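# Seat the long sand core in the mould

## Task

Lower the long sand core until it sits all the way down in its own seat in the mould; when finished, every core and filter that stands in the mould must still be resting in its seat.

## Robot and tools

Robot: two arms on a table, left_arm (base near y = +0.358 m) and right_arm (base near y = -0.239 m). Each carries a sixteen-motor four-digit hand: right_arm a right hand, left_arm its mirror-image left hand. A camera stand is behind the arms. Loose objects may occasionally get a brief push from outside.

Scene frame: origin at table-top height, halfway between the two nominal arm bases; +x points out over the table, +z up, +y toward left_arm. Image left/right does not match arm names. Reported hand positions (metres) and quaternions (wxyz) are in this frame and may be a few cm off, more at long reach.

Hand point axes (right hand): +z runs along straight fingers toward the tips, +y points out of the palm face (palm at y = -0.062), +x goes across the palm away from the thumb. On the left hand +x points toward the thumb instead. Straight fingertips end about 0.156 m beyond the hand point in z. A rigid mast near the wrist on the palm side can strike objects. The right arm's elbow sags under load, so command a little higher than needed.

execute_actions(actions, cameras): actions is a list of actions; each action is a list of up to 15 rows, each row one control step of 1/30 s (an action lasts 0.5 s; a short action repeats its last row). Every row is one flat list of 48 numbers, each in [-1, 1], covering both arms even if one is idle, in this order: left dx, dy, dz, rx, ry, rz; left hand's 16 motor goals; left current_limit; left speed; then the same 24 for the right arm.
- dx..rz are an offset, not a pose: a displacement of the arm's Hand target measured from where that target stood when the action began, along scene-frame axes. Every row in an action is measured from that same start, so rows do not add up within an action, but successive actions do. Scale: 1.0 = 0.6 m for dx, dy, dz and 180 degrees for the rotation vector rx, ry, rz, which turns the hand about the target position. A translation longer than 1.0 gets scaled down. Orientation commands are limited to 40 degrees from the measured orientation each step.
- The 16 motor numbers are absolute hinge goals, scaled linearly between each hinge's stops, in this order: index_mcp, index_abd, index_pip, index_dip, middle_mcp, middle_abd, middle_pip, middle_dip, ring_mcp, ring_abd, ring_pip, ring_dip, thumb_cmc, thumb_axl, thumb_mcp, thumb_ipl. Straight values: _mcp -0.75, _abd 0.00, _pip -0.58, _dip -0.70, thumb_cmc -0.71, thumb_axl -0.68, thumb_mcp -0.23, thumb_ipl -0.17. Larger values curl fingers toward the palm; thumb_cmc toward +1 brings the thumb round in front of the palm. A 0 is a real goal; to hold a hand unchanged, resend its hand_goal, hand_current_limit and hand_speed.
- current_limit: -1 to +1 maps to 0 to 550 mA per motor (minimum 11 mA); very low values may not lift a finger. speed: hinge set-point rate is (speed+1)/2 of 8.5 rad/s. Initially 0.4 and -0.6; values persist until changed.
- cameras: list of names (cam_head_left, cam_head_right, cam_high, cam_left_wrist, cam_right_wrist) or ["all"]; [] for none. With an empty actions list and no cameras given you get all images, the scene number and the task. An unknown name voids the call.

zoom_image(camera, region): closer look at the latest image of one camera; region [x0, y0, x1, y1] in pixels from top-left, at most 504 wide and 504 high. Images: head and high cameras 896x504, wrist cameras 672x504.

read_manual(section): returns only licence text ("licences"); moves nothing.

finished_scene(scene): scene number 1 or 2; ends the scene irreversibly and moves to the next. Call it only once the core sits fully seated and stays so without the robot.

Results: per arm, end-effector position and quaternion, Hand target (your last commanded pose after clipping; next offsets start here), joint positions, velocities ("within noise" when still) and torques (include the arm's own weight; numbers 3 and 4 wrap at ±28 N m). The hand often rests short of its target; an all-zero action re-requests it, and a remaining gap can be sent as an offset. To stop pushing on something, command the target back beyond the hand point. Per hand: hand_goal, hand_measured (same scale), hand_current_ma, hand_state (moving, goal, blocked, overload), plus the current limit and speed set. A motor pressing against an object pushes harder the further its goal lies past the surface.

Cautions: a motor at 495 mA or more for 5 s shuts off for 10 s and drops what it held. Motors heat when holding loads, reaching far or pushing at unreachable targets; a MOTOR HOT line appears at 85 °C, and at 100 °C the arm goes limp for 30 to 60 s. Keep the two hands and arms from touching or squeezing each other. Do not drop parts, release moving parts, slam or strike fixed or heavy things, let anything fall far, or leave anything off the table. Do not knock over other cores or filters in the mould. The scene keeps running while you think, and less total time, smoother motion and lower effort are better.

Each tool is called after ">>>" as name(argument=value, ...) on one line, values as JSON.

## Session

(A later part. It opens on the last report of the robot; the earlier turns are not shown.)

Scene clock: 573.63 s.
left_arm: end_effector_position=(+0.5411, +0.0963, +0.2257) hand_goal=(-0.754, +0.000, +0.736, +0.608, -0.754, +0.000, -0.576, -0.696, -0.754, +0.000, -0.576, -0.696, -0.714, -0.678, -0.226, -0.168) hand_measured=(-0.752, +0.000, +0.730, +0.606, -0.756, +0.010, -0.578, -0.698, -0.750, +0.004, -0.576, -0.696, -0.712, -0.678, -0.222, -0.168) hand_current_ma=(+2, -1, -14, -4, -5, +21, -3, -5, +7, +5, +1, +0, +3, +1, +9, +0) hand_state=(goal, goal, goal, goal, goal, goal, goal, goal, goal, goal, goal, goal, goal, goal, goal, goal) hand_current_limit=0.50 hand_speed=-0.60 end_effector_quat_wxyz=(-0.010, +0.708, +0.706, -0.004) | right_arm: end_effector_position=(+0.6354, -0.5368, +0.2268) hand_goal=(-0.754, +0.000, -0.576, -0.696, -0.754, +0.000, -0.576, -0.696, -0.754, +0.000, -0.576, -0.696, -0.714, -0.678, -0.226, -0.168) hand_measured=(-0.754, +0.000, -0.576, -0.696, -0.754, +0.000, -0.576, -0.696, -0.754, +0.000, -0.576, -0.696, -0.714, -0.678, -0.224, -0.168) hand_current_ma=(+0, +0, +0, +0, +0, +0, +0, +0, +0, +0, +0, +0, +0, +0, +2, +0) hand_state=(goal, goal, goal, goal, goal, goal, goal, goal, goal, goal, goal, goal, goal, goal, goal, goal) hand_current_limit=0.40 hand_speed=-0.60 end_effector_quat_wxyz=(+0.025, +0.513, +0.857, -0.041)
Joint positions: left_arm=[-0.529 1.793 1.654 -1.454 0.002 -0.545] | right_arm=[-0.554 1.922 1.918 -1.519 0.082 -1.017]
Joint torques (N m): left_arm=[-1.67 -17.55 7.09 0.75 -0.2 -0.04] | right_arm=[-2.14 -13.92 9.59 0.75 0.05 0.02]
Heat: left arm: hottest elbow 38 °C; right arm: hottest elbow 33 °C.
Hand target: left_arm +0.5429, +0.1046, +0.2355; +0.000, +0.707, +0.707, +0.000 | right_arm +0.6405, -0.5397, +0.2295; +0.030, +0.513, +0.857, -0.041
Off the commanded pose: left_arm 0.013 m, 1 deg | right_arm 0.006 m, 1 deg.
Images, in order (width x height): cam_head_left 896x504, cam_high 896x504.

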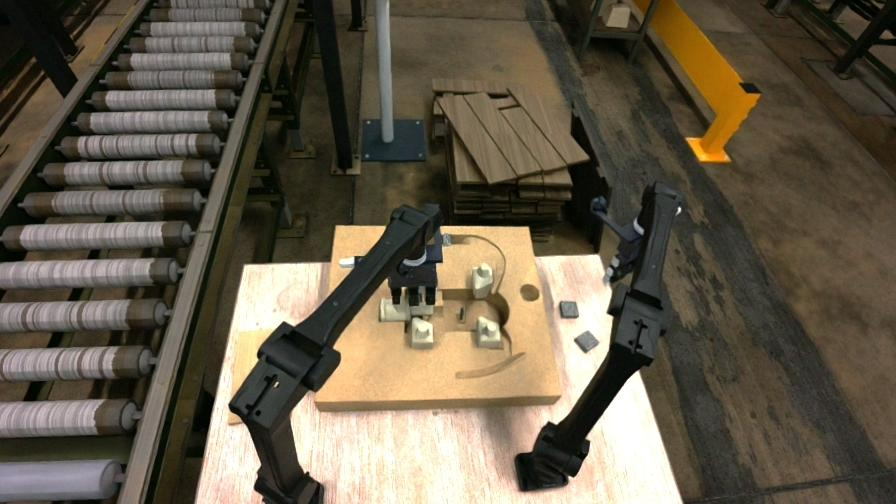

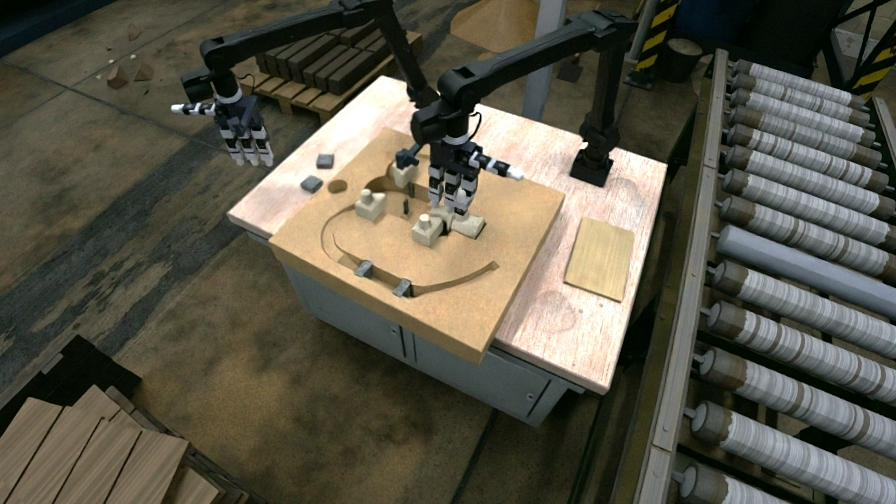

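>>> execute_actions(actions=[[[0,0.025,0.005,0,0,0,-0.754,0,0.737,0.609,-0.754,0,-0.576,-0.696,-0.754,0,-0.576,-0.696,-0.714,-0.678,-0.226,-0.168,0.5,-0.6,0,0,0,0,0,0,-0.754,0,-0.576,-0.696,-0.754,0,-0.576,-0.696,-0.754,0,-0.576,-0.696,-0.714,-0.678,-0.226,-0.168,0.4,-0.6]]], cameras=["cam_high","cam_head_left","cam_left_wrist"])

>>> zoom_image(camera="cam_high", region=[420, 180, 490, 250])

>>> zoom_image(camera="cam_left_wrist", region=[280, 40, 420, 180])

Scene clock: 582.10 s.
left_arm: end_effector_position=(+0.5391, +0.0995, +0.2258) hand_goal=(-0.754, +0.000, +0.736, +0.608, -0.754, +0.000, -0.576, -0.696, -0.754, +0.000, -0.576, -0.696, -0.714, -0.678, -0.226, -0.168) hand_measured=(-0.752, +0.000, +0.730, +0.606, -0.752, +0.036, -0.576, -0.698, -0.750, +0.004, -0.576, -0.696, -0.712, -0.678, -0.222, -0.168) hand_current_ma=(+2, -1, -14, -4, +4, +88, +0, -3, +7, +5, +1, +0, +3, +1, +9, +0) hand_state=(goal, goal, goal, goal, goal, blocked, goal, goal, goal, goal, goal, goal, goal, goal, goal, goal) hand_current_limit=0.50 hand_speed=-0.60 end_effector_quat_wxyz=(-0.007, +0.714, +0.700, -0.007) | right_arm: end_effector_position=(+0.6354, -0.5368, +0.2268) hand_goal=(-0.754, +0.000, -0.576, -0.696, -0.754, +0.000, -0.576, -0.696, -0.754, +0.000, -0.576, -0.696, -0.714, -0.678, -0.226, -0.168) hand_measured=(-0.754, +0.000, -0.576, -0.696, -0.754, +0.000, -0.576, -0.696, -0.754, +0.000, -0.576, -0.696, -0.714, -0.678, -0.224, -0.168) hand_current_ma=(+0, +0, +0, +0, +0, +0, +0, +0, +0, +0, +0, +0, +0, +0, +2, +0) hand_state=(goal, goal, goal, goal, goal, goal, goal, goal, goal, goal, goal, goal, goal, goal, goal, goal) hand_current_limit=0.40 hand_speed=-0.60 end_effector_quat_wxyz=(+0.025, +0.513, +0.857, -0.041)
Joint positions: left_arm=[-0.521 1.779 1.635 -1.445 0.01 -0.52] | right_arm=[-0.554 1.922 1.918 -1.519 0.082 -1.017]
Joint torques (N m): left_arm=[-0.44 -18.32 6.99 0.5 -0.44 -0.07] | right_arm=[-1.73 -14.33 9.72 0.64 0.03 0]
Heat: left arm: hottest elbow 37 °C; right arm: hottest elbow 33 °C.
Hand target: left_arm +0.5430, +0.1195, +0.2387; +0.000, +0.707, +0.707, +0.000 | right_arm +0.6405, -0.5397, +0.2295; +0.030, +0.513, +0.857, -0.041
Off the commanded pose: left_arm 0.024 m, 2 deg | right_arm 0.006 m, 1 deg.
camera_calibration:
cam_left_wrist: T_world_to_cam=[[-0.671596, -0.74029, 0.0304664, 0.394688], [-0.479143, 0.465311, 0.74425, 0.000187373], [-0.565137, 0.485238, -0.667206, 0.532287], [0, 0, 0, 1]] pos_world=[0.565976, 0.0338103, 0.342981]
Images, in order (width x height): cam_head_left 896x504, cam_high 896x504, cam_left_wrist 672x504.

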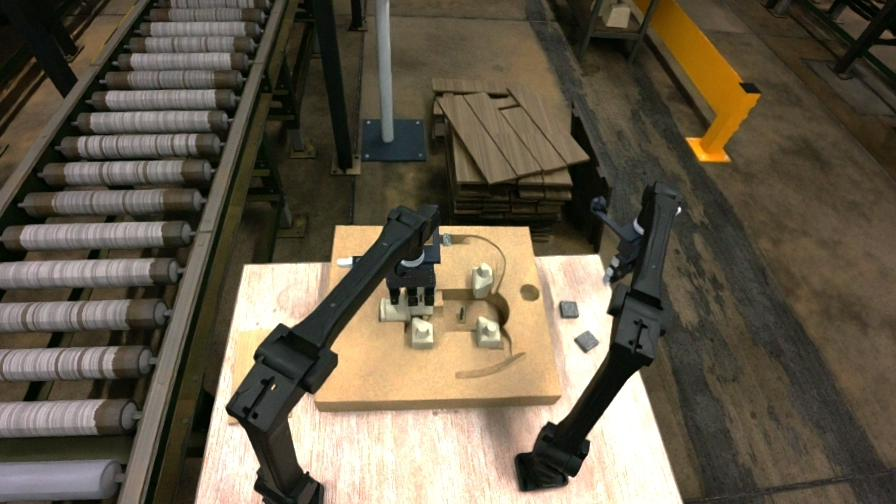

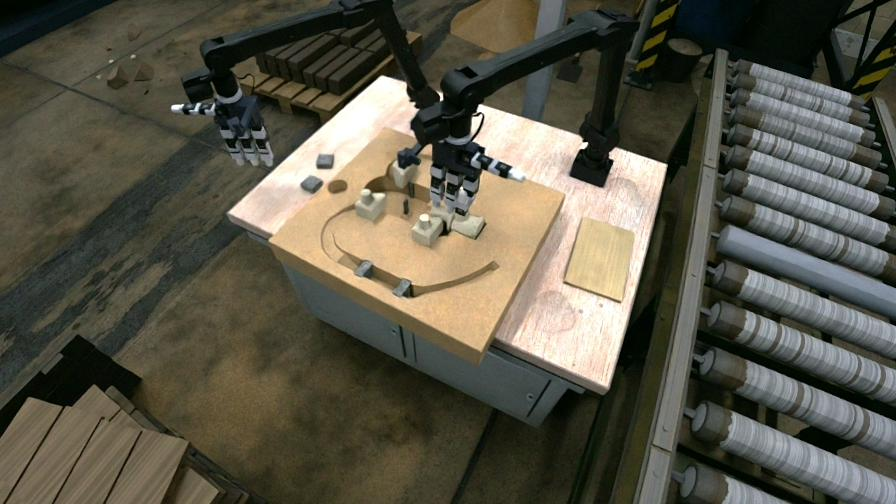

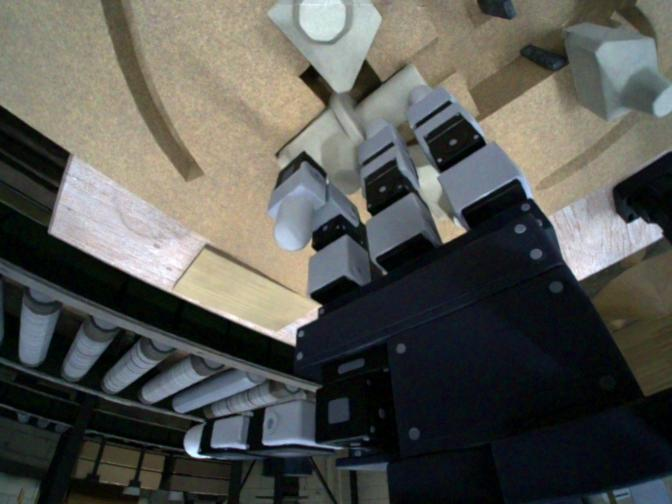

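Scaled by 7.200 from the camera's 896x504 image, which has a finer 1280x720 frame.

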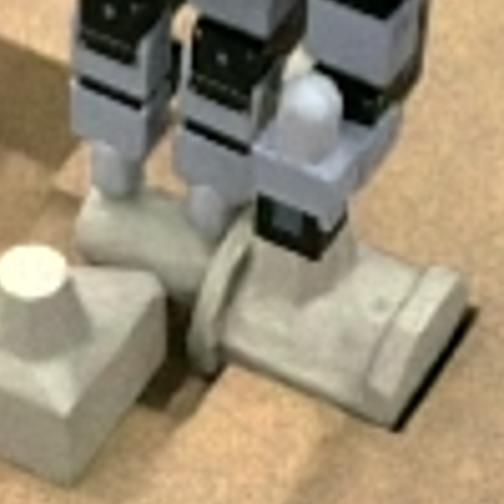

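Scaled by 3.600 from the camera's 672x504 image, which has a finer 960x720 frame.

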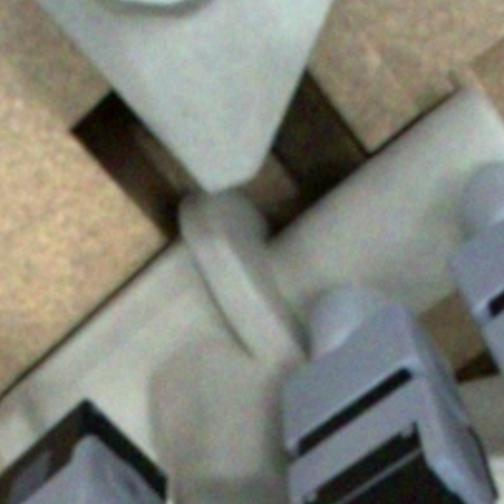

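>>> execute_actions(actions=[[[0,0.02,0.0,0,0,0,-0.754,0,0.737,0.609,-0.754,0,-0.576,-0.696,-0.754,0,-0.576,-0.696,-0.714,-0.678,-0.226,-0.168,0.7,-0.6,0,0,0,0,0,0,-0.754,0,-0.576,-0.696,-0.754,0,-0.576,-0.696,-0.754,0,-0.576,-0.696,-0.714,-0.678,-0.226,-0.168,0.4,-0.6]],[[0,0.02,0.0,0,0,0,-0.754,0,0.737,0.609,-0.754,0,-0.576,-0.696,-0.754,0,-0.576,-0.696,-0.714,-0.678,-0.226,-0.168,0.7,-0.6,0,0,0,0,0,0,-0.754,0,-0.576,-0.696,-0.754,0,-0.576,-0.696,-0.754,0,-0.576,-0.696,-0.714,-0.678,-0.226,-0.168,0.4,-0.6]]], cameras=["cam_high"])

>>> zoom_image(camera="cam_high", region=[420, 180, 490, 250])

Scene clock: 592.33 s.
left_arm: end_effector_position=(+0.5377, +0.1103, +0.2309) hand_goal=(-0.754, +0.000, +0.736, +0.608, -0.754, +0.000, -0.576, -0.696, -0.754, +0.000, -0.576, -0.696, -0.714, -0.678, -0.226, -0.168) hand_measured=(-0.752, +0.000, +0.730, +0.606, -0.748, +0.068, -0.574, -0.696, -0.750, +0.008, -0.576, -0.696, -0.712, -0.678, -0.222, -0.168) hand_current_ma=(+2, -1, -14, -4, +15, +198, +3, -1, +6, +13, +1, +0, +3, +1, +9, +0) hand_state=(goal, goal, goal, goal, goal, blocked, goal, goal, goal, goal, goal, goal, goal, goal, goal, goal) hand_current_limit=0.70 hand_speed=-0.60 end_effector_quat_wxyz=(+0.004, +0.720, +0.694, -0.013) | right_arm: end_effector_position=(+0.6354, -0.5368, +0.2268) hand_goal=(-0.754, +0.000, -0.576, -0.696, -0.754, +0.000, -0.576, -0.696, -0.754, +0.000, -0.576, -0.696, -0.714, -0.678, -0.226, -0.168) hand_measured=(-0.754, +0.000, -0.576, -0.696, -0.754, +0.000, -0.576, -0.696, -0.754, +0.000, -0.576, -0.696, -0.714, -0.678, -0.224, -0.168) hand_current_ma=(+0, +0, +0, +0, +0, +0, +0, +0, +0, +0, +0, +0, +0, +0, +2, +0) hand_state=(goal, goal, goal, goal, goal, goal, goal, goal, goal, goal, goal, goal, goal, goal, goal, goal) hand_current_limit=0.40 hand_speed=-0.60 end_effector_quat_wxyz=(+0.025, +0.513, +0.857, -0.041)
Joint positions: left_arm=[-0.497 1.744 1.601 -1.427 0.028 -0.478] | right_arm=[-0.554 1.922 1.918 -1.519 0.082 -1.017]
Joint torques (N m): left_arm=[0.56 -17.55 6.61 0.16 -1.2 -0.08] | right_arm=[-1.61 -14.56 9.5 0.91 0 0]
Heat: left arm: hottest elbow 37 °C; right arm: hottest elbow 33 °C.
Hand target: left_arm +0.5429, +0.1435, +0.2387; +0.000, +0.707, +0.707, +0.000 | right_arm +0.6405, -0.5397, +0.2295; +0.030, +0.513, +0.857, -0.041
Off the commanded pose: left_arm 0.035 m, 3 deg | right_arm 0.006 m, 1 deg.
Images, in order (width x height): cam_high 896x504.

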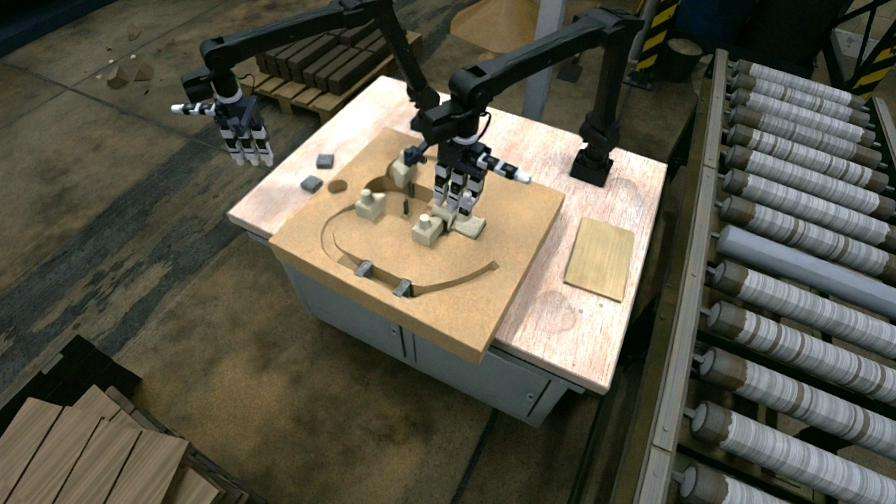

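Scaled by 7.200 from the camera's 896x504 image, which has a finer 1280x720 frame.

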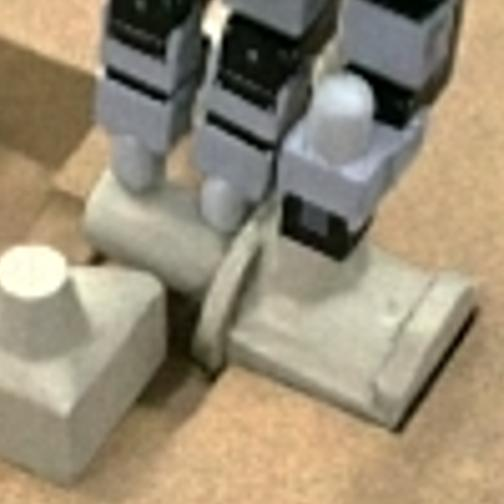

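>>> execute_actions(actions=[], cameras=["cam_high","cam_head_left","cam_head_right","cam_left_wrist"])

>>> zoom_image(camera="cam_head_left", region=[370, 270, 440, 340])

>>> zoom_image(camera="cam_head_right", region=[392, 280, 462, 350])

>>> zoom_image(camera="cam_left_wrist", region=[260, 40, 440, 180])

Scene clock: 596.27 s.
left_arm: end_effector_position=(+0.5377, +0.1102, +0.2309) hand_goal=(-0.754, +0.000, +0.736, +0.608, -0.754, +0.000, -0.576, -0.696, -0.754, +0.000, -0.576, -0.696, -0.714, -0.678, -0.226, -0.168) hand_measured=(-0.752, +0.000, +0.730, +0.606, -0.748, +0.068, -0.574, -0.696, -0.750, +0.008, -0.576, -0.696, -0.712, -0.678, -0.222, -0.168) hand_current_ma=(+2, -1, -14, -4, +15, +198, +3, -1, +6, +13, +1, +0, +3, +1, +9, +0) hand_state=(goal, goal, goal, goal, goal, blocked, goal, goal, goal, goal, goal, goal, goal, goal, goal, goal) hand_current_limit=0.70 hand_speed=-0.60 end_effector_quat_wxyz=(+0.004, +0.720, +0.694, -0.013) | right_arm: end_effector_position=(+0.6354, -0.5368, +0.2268) hand_goal=(-0.754, +0.000, -0.576, -0.696, -0.754, +0.000, -0.576, -0.696, -0.754, +0.000, -0.576, -0.696, -0.714, -0.678, -0.226, -0.168) hand_measured=(-0.754, +0.000, -0.576, -0.696, -0.754, +0.000, -0.576, -0.696, -0.754, +0.000, -0.576, -0.696, -0.714, -0.678, -0.224, -0.168) hand_current_ma=(+0, +0, +0, +0, +0, +0, +0, +0, +0, +0, +0, +0, +0, +0, +2, +0) hand_state=(goal, goal, goal, goal, goal, goal, goal, goal, goal, goal, goal, goal, goal, goal, goal, goal) hand_current_limit=0.40 hand_speed=-0.60 end_effector_quat_wxyz=(+0.025, +0.513, +0.857, -0.041)
Joint positions: left_arm=[-0.497 1.744 1.601 -1.427 0.028 -0.478] | right_arm=[-0.554 1.922 1.918 -1.519 0.082 -1.017]
Joint velocities: within noise
Joint torques (N m): left_arm=[0.32 -17.44 6.64 0.23 -1.19 -0.09] | right_arm=[-1.2 -13.68 9.62 0.85 -0.04 -0.05]
Heat: left arm: hottest elbow 37 °C; right arm: hottest elbow 33 °C.
Hand target: left_arm +0.5429, +0.1435, +0.2387; +0.000, +0.707, +0.707, +0.000 | right_arm +0.6405, -0.5397, +0.2295; +0.030, +0.513, +0.857, -0.041
Off the commanded pose: left_arm 0.035 m, 3 deg | right_arm 0.006 m, 1 deg.
camera_calibration:
cam_left_wrist: T_world_to_cam=[[-0.684606, -0.727533, 0.0448246, 0.403755], [-0.476181, 0.492949, 0.728185, -0.0102214], [-0.551875, 0.477175, -0.683913, 0.527274], [0, 0, 0, 1]] pos_world=[0.562535, 0.0471812, 0.349955]
Images, in order (width x height): cam_head_left 896x504, cam_head_right 896x504, cam_high 896x504, cam_left_wrist 672x504.

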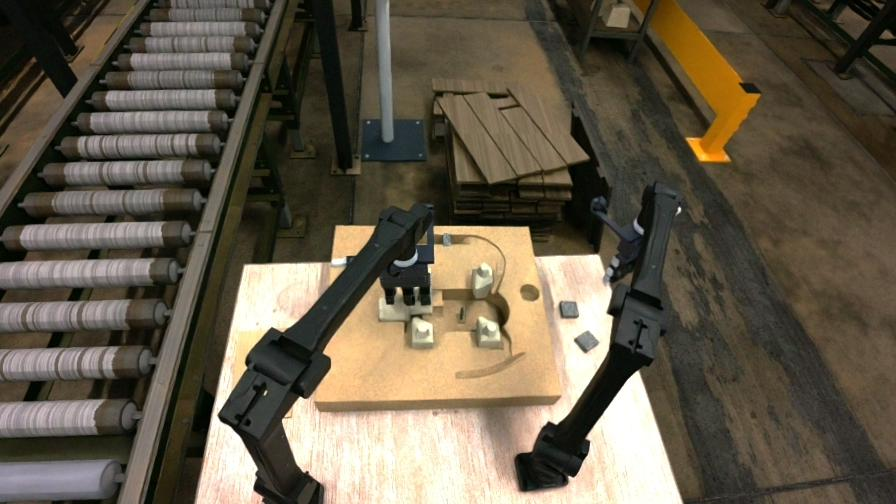

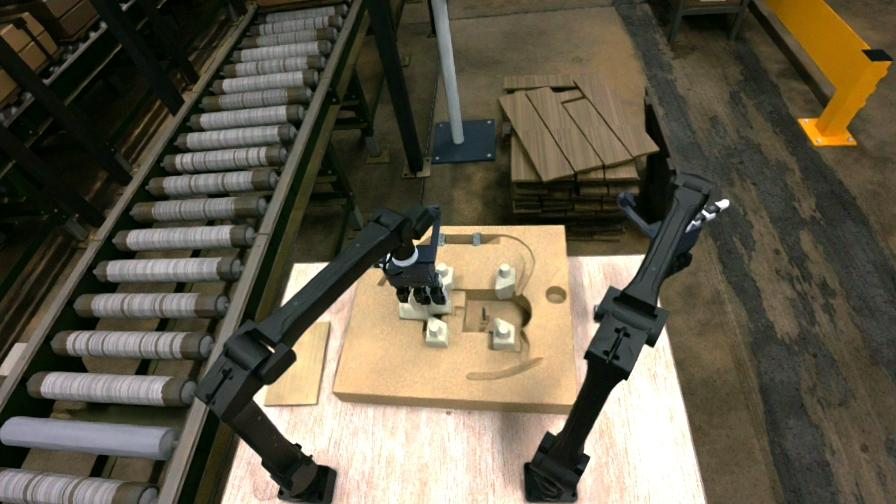

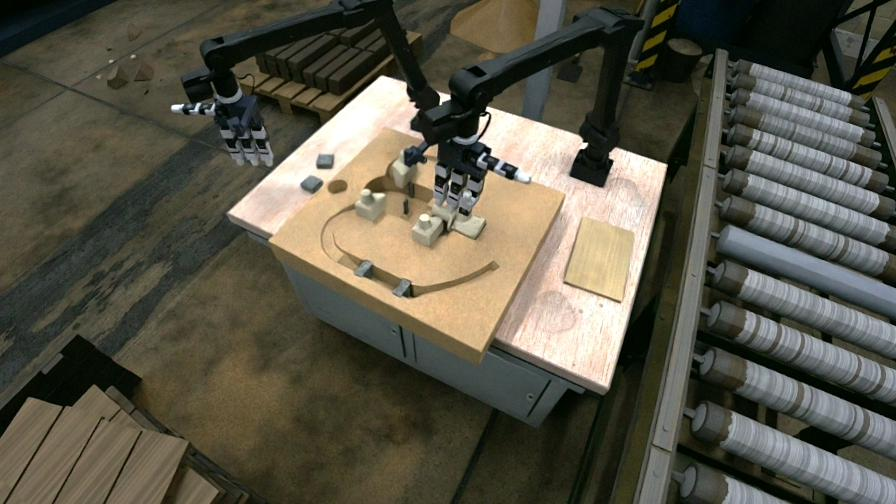

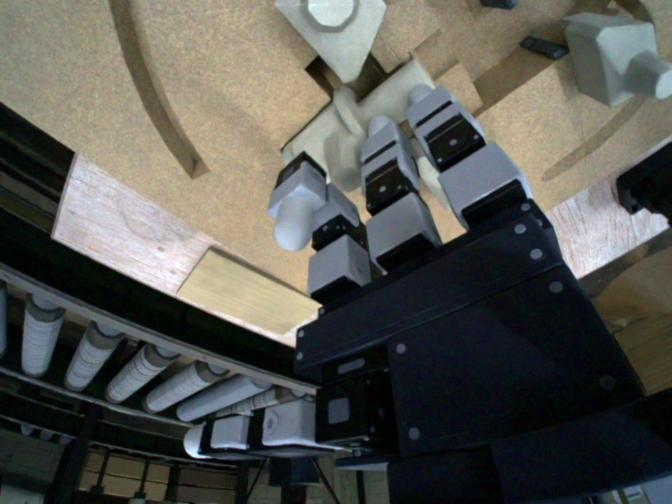

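Scaled by 7.200 from the camera's 896x504 image, which has a finer 1280x720 frame.

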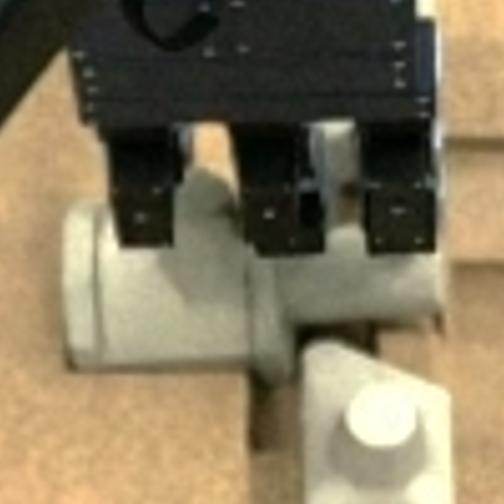

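Scaled by 7.200 from the camera's 896x504 image, which has a finer 1280x720 frame.

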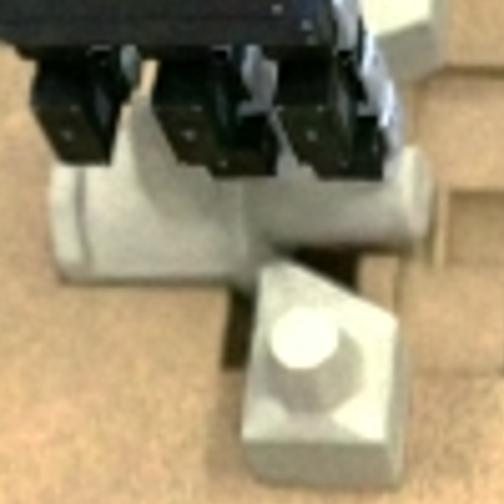

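Scaled by 2.800 from the camera's 672x504 image, which has a finer 960x720 frame.

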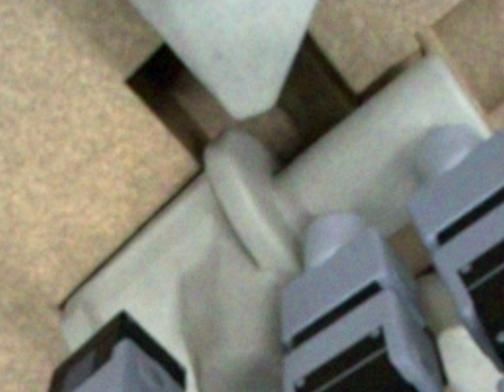

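>>> execute_actions(actions=[[[0,-0.04,0.01,0,0,0,-0.754,0,0.737,0.609,-0.754,0,-0.576,-0.696,-0.754,0,-0.576,-0.696,-0.714,-0.678,-0.226,-0.168,0.7,-0.6,0,0,0,0,0,0,-0.754,0,-0.576,-0.696,-0.754,0,-0.576,-0.696,-0.754,0,-0.576,-0.696,-0.714,-0.678,-0.226,-0.168,0.4,-0.6]],[[0,-0.04,0.01,0,0,0,-0.754,0,0.737,0.609,-0.754,0,-0.576,-0.696,-0.754,0,-0.576,-0.696,-0.714,-0.678,-0.226,-0.168,0.7,-0.6,0,0,0,0,0,0,-0.754,0,-0.576,-0.696,-0.754,0,-0.576,-0.696,-0.754,0,-0.576,-0.696,-0.714,-0.678,-0.226,-0.168,0.4,-0.6]]], cameras=["cam_high","cam_head_left","cam_head_right"])

>>> zoom_image(camera="cam_head_left", region=[370, 270, 440, 340])

>>> zoom_image(camera="cam_head_right", region=[392, 280, 462, 350])

>>> zoom_image(camera="cam_high", region=[420, 180, 490, 250])

Scene clock: 604.57 s.
left_arm: end_effector_position=(+0.5301, +0.1024, +0.2370) hand_goal=(-0.754, +0.000, +0.736, +0.608, -0.754, +0.000, -0.576, -0.696, -0.754, +0.000, -0.576, -0.696, -0.714, -0.678, -0.226, -0.168) hand_measured=(-0.752, +0.000, +0.730, +0.606, -0.740, +0.046, -0.570, -0.694, -0.750, +0.004, -0.574, -0.696, -0.712, -0.678, -0.222, -0.168) hand_current_ma=(+2, -1, -14, -4, +36, +122, +11, +2, +8, +4, +2, +0, +3, +1, +9, +0) hand_state=(goal, goal, goal, goal, goal, blocked, goal, goal, goal, goal, goal, goal, goal, goal, goal, goal) hand_current_limit=0.70 hand_speed=-0.60 end_effector_quat_wxyz=(-0.008, +0.711, +0.703, -0.008) | right_arm: end_effector_position=(+0.6354, -0.5368, +0.2268) hand_goal=(-0.754, +0.000, -0.576, -0.696, -0.754, +0.000, -0.576, -0.696, -0.754, +0.000, -0.576, -0.696, -0.714, -0.678, -0.226, -0.168) hand_measured=(-0.754, +0.000, -0.576, -0.696, -0.754, +0.000, -0.576, -0.696, -0.754, +0.000, -0.576, -0.696, -0.714, -0.678, -0.224, -0.168) hand_current_ma=(+0, +0, +0, +0, +0, +0, +0, +0, +0, +0, +0, +0, +0, +0, +2, +0) hand_state=(goal, goal, goal, goal, goal, goal, goal, goal, goal, goal, goal, goal, goal, goal, goal, goal) hand_current_limit=0.40 hand_speed=-0.60 end_effector_quat_wxyz=(+0.025, +0.513, +0.857, -0.041)
Joint positions: left_arm=[-0.526 1.753 1.63 -1.468 0.01 -0.533] | right_arm=[-0.554 1.922 1.918 -1.519 0.082 -1.017]
Joint torques (N m): left_arm=[-2.67 -13.68 12.3 -0.09 -0.51 -0.26] | right_arm=[-1.79 -14.15 9.7 0.84 0.03 -0.01]
Heat: left arm: hottest elbow 37 °C; right arm: hottest elbow 33 °C.
Hand target: left_arm +0.5430, +0.0955, +0.2506; +0.000, +0.707, +0.707, +0.000 | right_arm +0.6405, -0.5397, +0.2295; +0.030, +0.513, +0.857, -0.041
Off the commanded pose: left_arm 0.020 m, 1 deg | right_arm 0.006 m, 1 deg.
Images, in order (width x height): cam_head_left 896x504, cam_head_right 896x504, cam_high 896x504.

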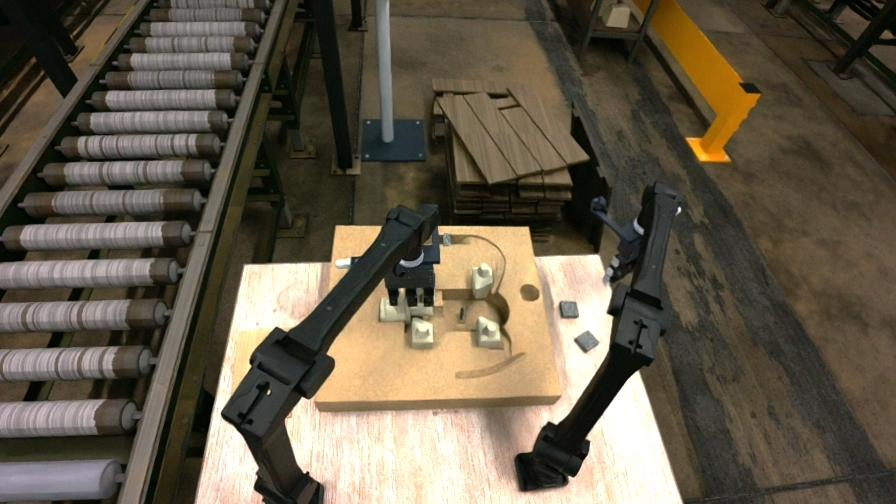

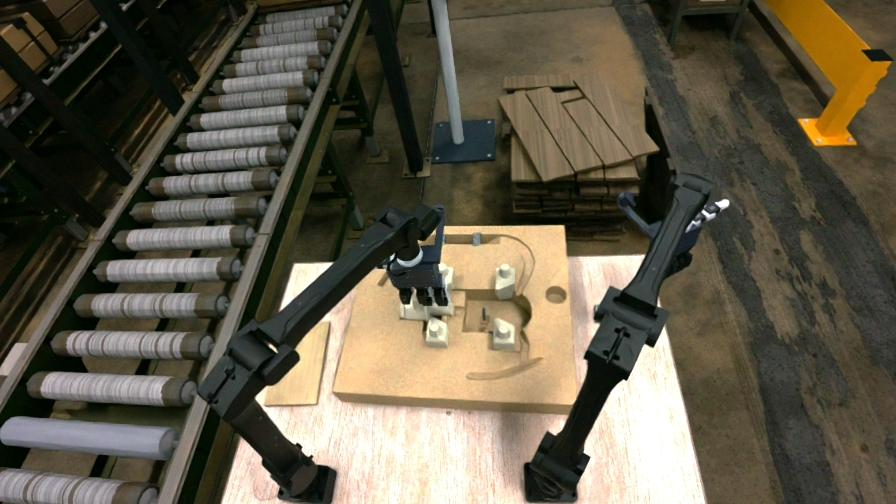

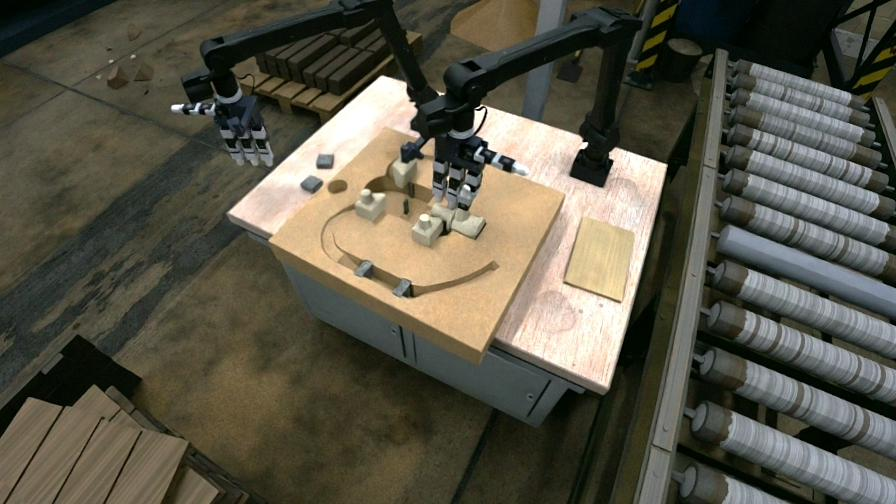

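Scaled by 7.200 from the camera's 896x504 image, which has a finer 1280x720 frame.

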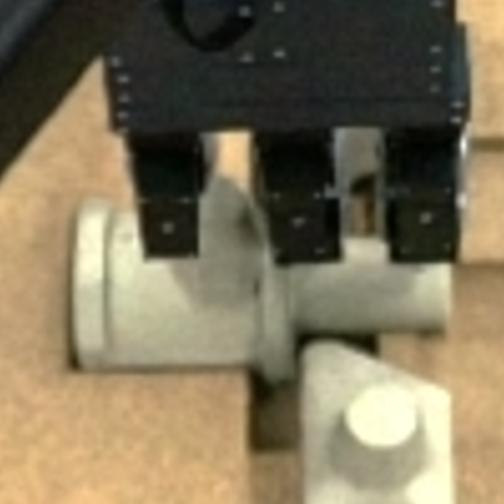

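Scaled by 7.200 from the camera's 896x504 image, which has a finer 1280x720 frame.

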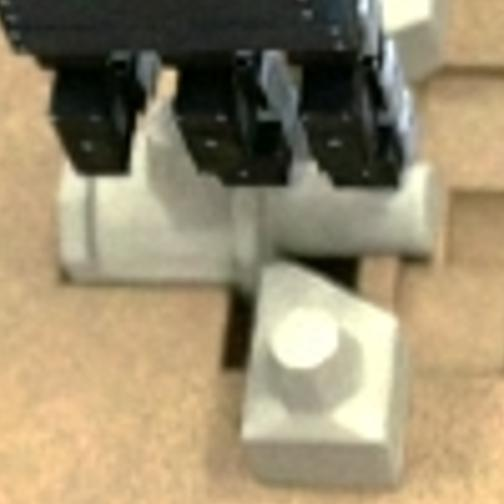

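Scaled by 7.200 from the camera's 896x504 image, which has a finer 1280x720 frame.

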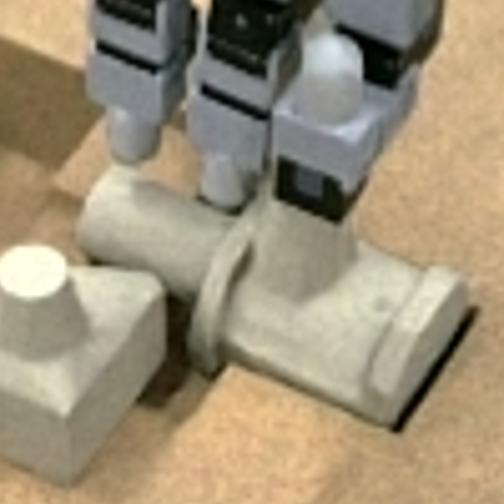

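>>> execute_actions(actions=[[[0.01,-0.045,0.01,0,0,0,-0.754,0,0.737,0.609,-0.754,0,-0.576,-0.696,-0.754,0,-0.576,-0.696,-0.714,-0.678,-0.226,-0.168,0.6,-0.6,0,0,0,0,0,0,-0.754,0,-0.576,-0.696,-0.754,0,-0.576,-0.696,-0.754,0,-0.576,-0.696,-0.714,-0.678,-0.226,-0.168,0.4,-0.6]],[[0.0,0,-0.03,0,0,0,-0.754,0,0.737,0.609,-0.754,0,-0.576,-0.696,-0.754,0,-0.576,-0.696,-0.714,-0.678,-0.226,-0.168,0.6,-0.6,0,0,0,0,0,0,-0.754,0,-0.576,-0.696,-0.754,0,-0.576,-0.696,-0.754,0,-0.576,-0.696,-0.714,-0.678,-0.226,-0.168,0.4,-0.6]]], cameras=["cam_high","cam_head_left","cam_left_wrist"])

>>> zoom_image(camera="cam_head_left", region=[370, 270, 440, 340])

>>> zoom_image(camera="cam_left_wrist", region=[260, 40, 440, 180])

>>> zoom_image(camera="cam_high", region=[420, 180, 490, 250])

Scene clock: 622.20 s.
left_arm: end_effector_position=(+0.5416, +0.0798, +0.2391) hand_goal=(-0.754, +0.000, +0.736, +0.608, -0.754, +0.000, -0.576, -0.696, -0.754, +0.000, -0.576, -0.696, -0.714, -0.678, -0.226, -0.168) hand_measured=(-0.754, +0.000, +0.730, +0.606, -0.750, +0.002, -0.574, -0.694, -0.750, +0.002, -0.574, -0.696, -0.712, -0.678, -0.222, -0.168) hand_current_ma=(+1, -1, -14, -4, +10, +4, +4, +2, +7, +4, +2, +0, +3, +1, +9, +0) hand_state=(goal, goal, goal, goal, goal, goal, goal, goal, goal, goal, goal, goal, goal, goal, goal, goal) hand_current_limit=0.60 hand_speed=-0.60 end_effector_quat_wxyz=(-0.007, +0.707, +0.707, -0.003) | right_arm: end_effector_position=(+0.6354, -0.5368, +0.2268) hand_goal=(-0.754, +0.000, -0.576, -0.696, -0.754, +0.000, -0.576, -0.696, -0.754, +0.000, -0.576, -0.696, -0.714, -0.678, -0.226, -0.168) hand_measured=(-0.754, +0.000, -0.576, -0.696, -0.754, +0.000, -0.576, -0.696, -0.754, +0.000, -0.576, -0.696, -0.714, -0.678, -0.224, -0.168) hand_current_ma=(+0, +0, +0, +0, +0, +0, +0, +0, +0, +0, +0, +0, +0, +0, +2, +0) hand_state=(goal, goal, goal, goal, goal, goal, goal, goal, goal, goal, goal, goal, goal, goal, goal, goal) hand_current_limit=0.40 hand_speed=-0.60 end_effector_quat_wxyz=(+0.025, +0.513, +0.857, -0.041)
Joint positions: left_arm=[-0.553 1.81 1.712 -1.489 0.003 -0.571] | right_arm=[-0.554 1.922 1.918 -1.519 0.082 -1.017]
Joint torques (N m): left_arm=[-3.08 -14.15 10 0.8 -0.23 -0.23] | right_arm=[-1.08 -13.98 9.65 0.75 0.02 -0.01]
Heat: left arm: hottest elbow 42 °C; right arm: hottest elbow 33 °C.
Hand target: left_arm +0.5489, +0.0686, +0.2385; +0.000, +0.707, +0.707, +0.000 | right_arm +0.6405, -0.5397, +0.2295; +0.030, +0.513, +0.857, -0.041
Off the commanded pose: left_arm 0.014 m, 1 deg | right_arm 0.006 m, 1 deg.
camera_calibration:
cam_left_wrist: T_world_to_cam=[[-0.657591, -0.753024, 0.0229882, 0.376577], [-0.49195, 0.452314, 0.743907, 0.00875435], [-0.570578, 0.477878, -0.667888, 0.55571], [0, 0, 0, 1]] pos_world=[0.569016, 0.0140505, 0.355982]
Images, in order (width x height): cam_head_left 896x504, cam_high 896x504, cam_left_wrist 672x504.

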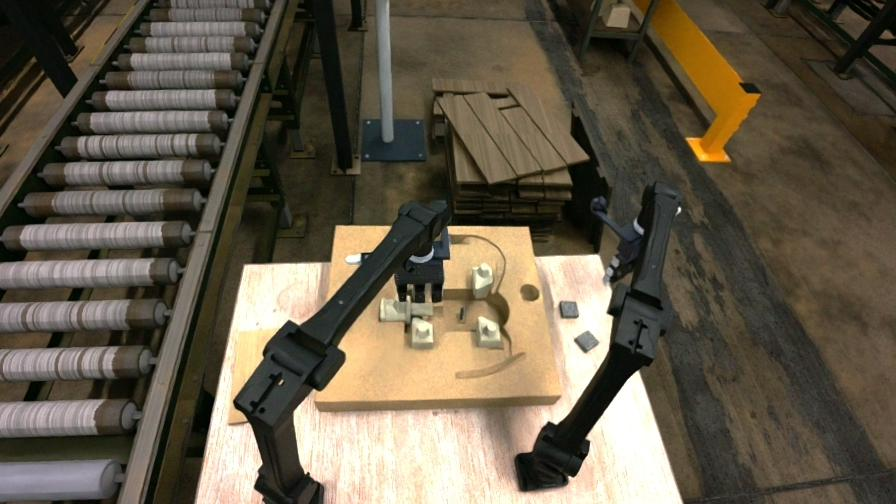

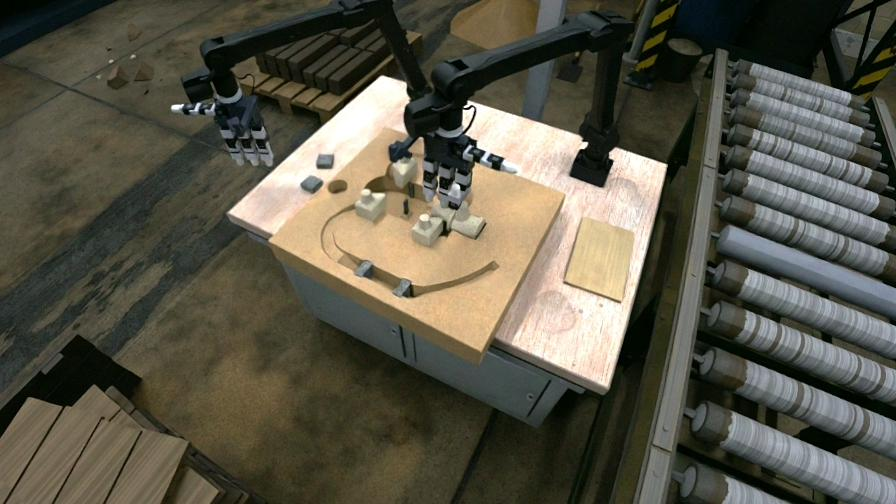

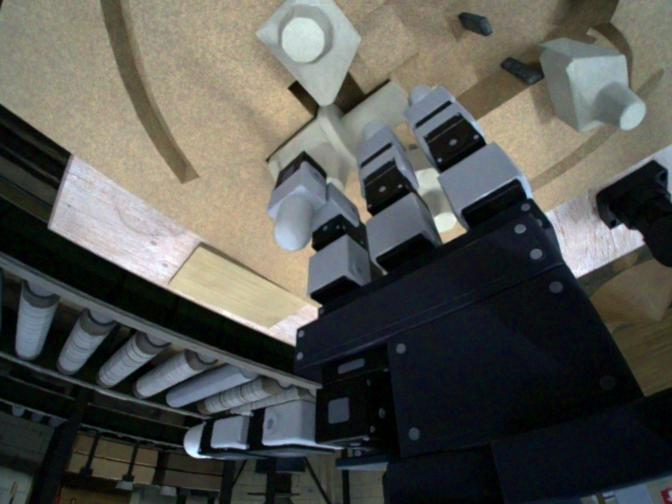

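Scaled by 7.200 from the camera's 896x504 image, which has a finer 1280x720 frame.

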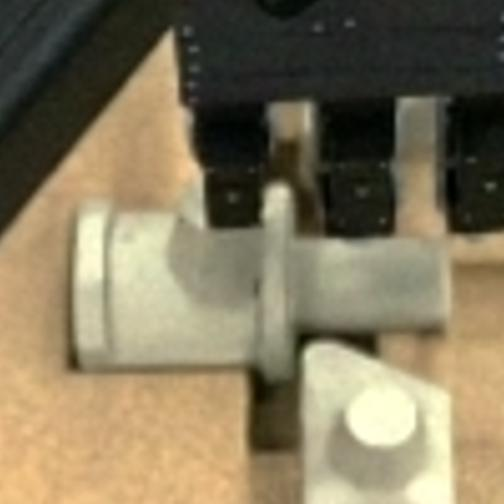

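Scaled by 2.800 from the camera's 672x504 image, which has a finer 960x720 frame.

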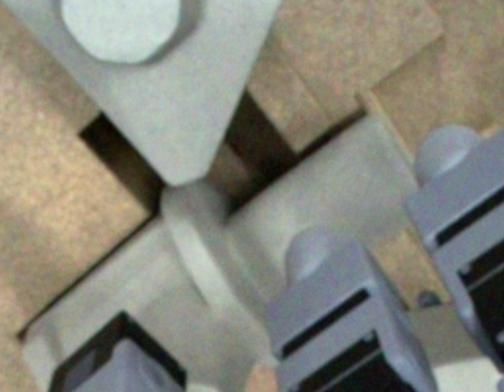

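Scaled by 7.200 from the camera's 896x504 image, which has a finer 1280x720 frame.

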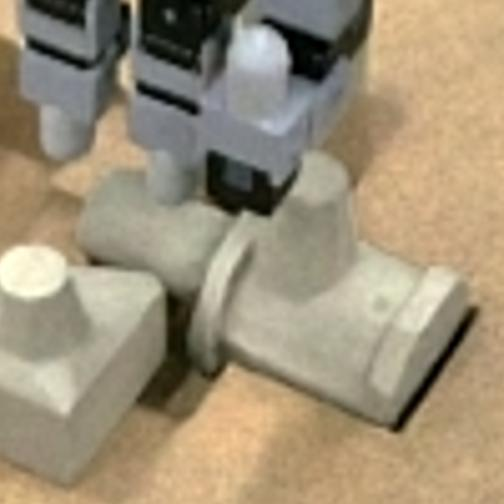

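>>> execute_actions(actions=[[[-0.01,0,-0.03,0,0,0,-0.754,0,0.737,0.609,-0.754,0,-0.576,-0.696,-0.754,0,-0.576,-0.696,-0.714,-0.678,-0.226,-0.168,0.6,-0.6,0,0,0,0,0,0,-0.754,0,-0.576,-0.696,-0.754,0,-0.576,-0.696,-0.754,0,-0.576,-0.696,-0.714,-0.678,-0.226,-0.168,0.4,-0.6]],[[0.0,0,-0.02,0,0,0,-0.754,0,0.737,0.609,-0.754,0,-0.576,-0.696,-0.754,0,-0.576,-0.696,-0.714,-0.678,-0.226,-0.168,0.6,-0.6,0,0,0,0,0,0,-0.754,0,-0.576,-0.696,-0.754,0,-0.576,-0.696,-0.754,0,-0.576,-0.696,-0.714,-0.678,-0.226,-0.168,0.4,-0.6]]], cameras=["cam_high","cam_head_left","cam_left_wrist"])

>>> zoom_image(camera="cam_head_left", region=[370, 270, 440, 340])

>>> zoom_image(camera="cam_left_wrist", region=[260, 40, 440, 180])

>>> zoom_image(camera="cam_high", region=[420, 180, 490, 250])

Scene clock: 630.87 s.
left_arm: end_effector_position=(+0.5456, +0.0750, +0.2237) hand_goal=(-0.754, +0.000, +0.736, +0.608, -0.754, +0.000, -0.576, -0.696, -0.754, +0.000, -0.576, -0.696, -0.714, -0.678, -0.226, -0.168) hand_measured=(-0.754, +0.000, +0.730, +0.606, -0.752, +0.002, -0.574, -0.694, -0.750, +0.002, -0.574, -0.696, -0.712, -0.678, -0.222, -0.168) hand_current_ma=(+1, -1, -14, -4, +5, +2, +3, +2, +6, +4, +2, +0, +3, +1, +9, +0) hand_state=(goal, goal, goal, goal, goal, goal, goal, goal, goal, goal, goal, goal, goal, goal, goal, goal) hand_current_limit=0.60 hand_speed=-0.60 end_effector_quat_wxyz=(+0.009, +0.706, +0.708, +0.000) | right_arm: end_effector_position=(+0.6354, -0.5368, +0.2268) hand_goal=(-0.754, +0.000, -0.576, -0.696, -0.754, +0.000, -0.576, -0.696, -0.754, +0.000, -0.576, -0.696, -0.714, -0.678, -0.226, -0.168) hand_measured=(-0.754, +0.000, -0.576, -0.696, -0.754, +0.000, -0.576, -0.696, -0.754, +0.000, -0.576, -0.696, -0.714, -0.678, -0.224, -0.168) hand_current_ma=(+0, +0, +0, +0, +0, +0, +0, +0, +0, +0, +0, +0, +0, +0, +2, +0) hand_state=(goal, goal, goal, goal, goal, goal, goal, goal, goal, goal, goal, goal, goal, goal, goal, goal) hand_current_limit=0.40 hand_speed=-0.60 end_effector_quat_wxyz=(+0.025, +0.513, +0.857, -0.041)
Joint positions: left_arm=[-0.557 1.81 1.667 -1.41 0.003 -0.577] | right_arm=[-0.554 1.922 1.918 -1.519 0.082 -1.017]
Joint torques (N m): left_arm=[-3.19 -14.86 7.3 0.92 -0.22 -0.27] | right_arm=[-1.61 -14.68 9.68 0.83 0.02 0.02]
Heat: left arm: hottest elbow 41 °C; right arm: hottest elbow 33 °C.
Hand target: left_arm +0.5428, +0.0684, +0.2088; +0.000, +0.707, +0.707, +0.000 | right_arm +0.6405, -0.5397, +0.2295; +0.030, +0.513, +0.857, -0.041
Off the commanded pose: left_arm 0.017 m, 1 deg | right_arm 0.006 m, 1 deg.
camera_calibration:
cam_left_wrist: T_world_to_cam=[[-0.656445, -0.754162, 0.0178746, 0.376421], [-0.513554, 0.464118, 0.721704, 0.0402316], [-0.552578, 0.464579, -0.691971, 0.546621], [0, 0, 0, 1]] pos_world=[0.569811, 0.0112614, 0.342482]
Images, in order (width x height): cam_head_left 896x504, cam_high 896x504, cam_left_wrist 672x504.

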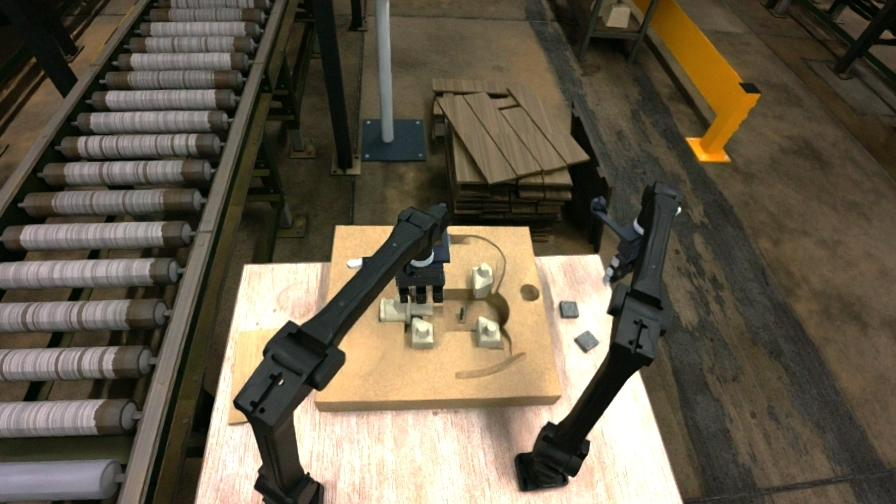

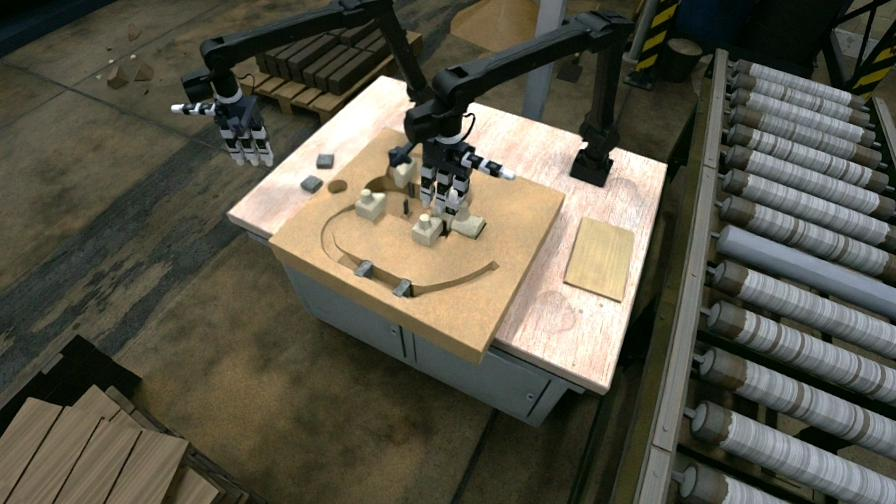

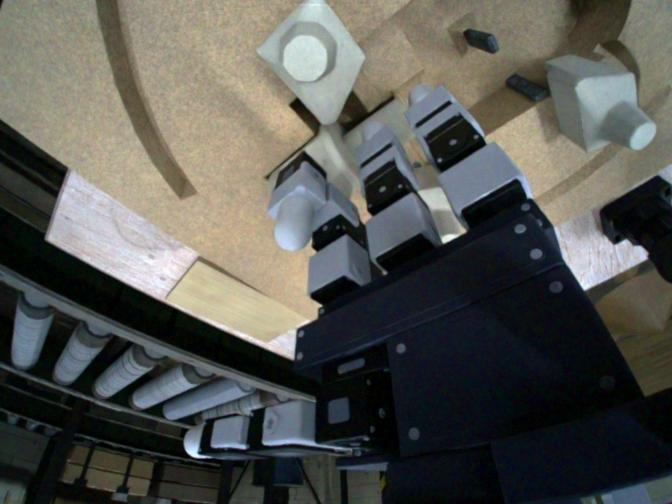

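Scaled by 7.200 from the camera's 896x504 image, which has a finer 1280x720 frame.

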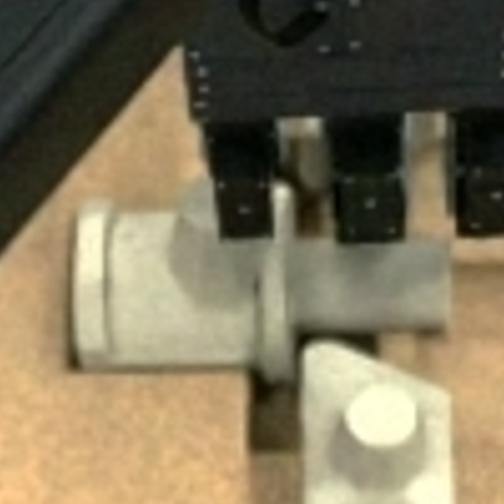

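Scaled by 2.800 from the camera's 672x504 image, which has a finer 960x720 frame.

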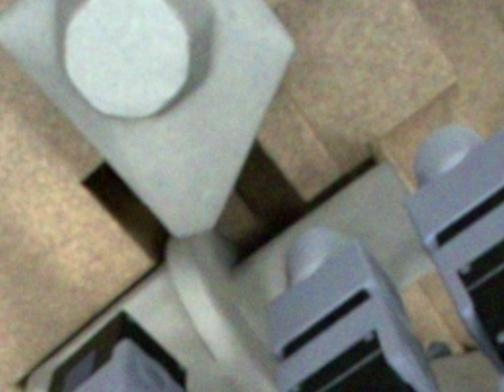

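Scaled by 7.200 from the camera's 896x504 image, which has a finer 1280x720 frame.

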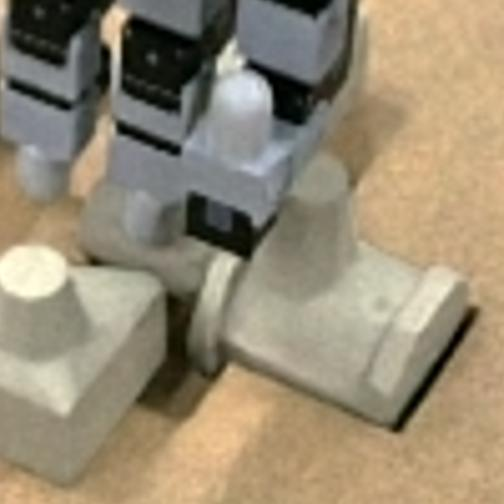

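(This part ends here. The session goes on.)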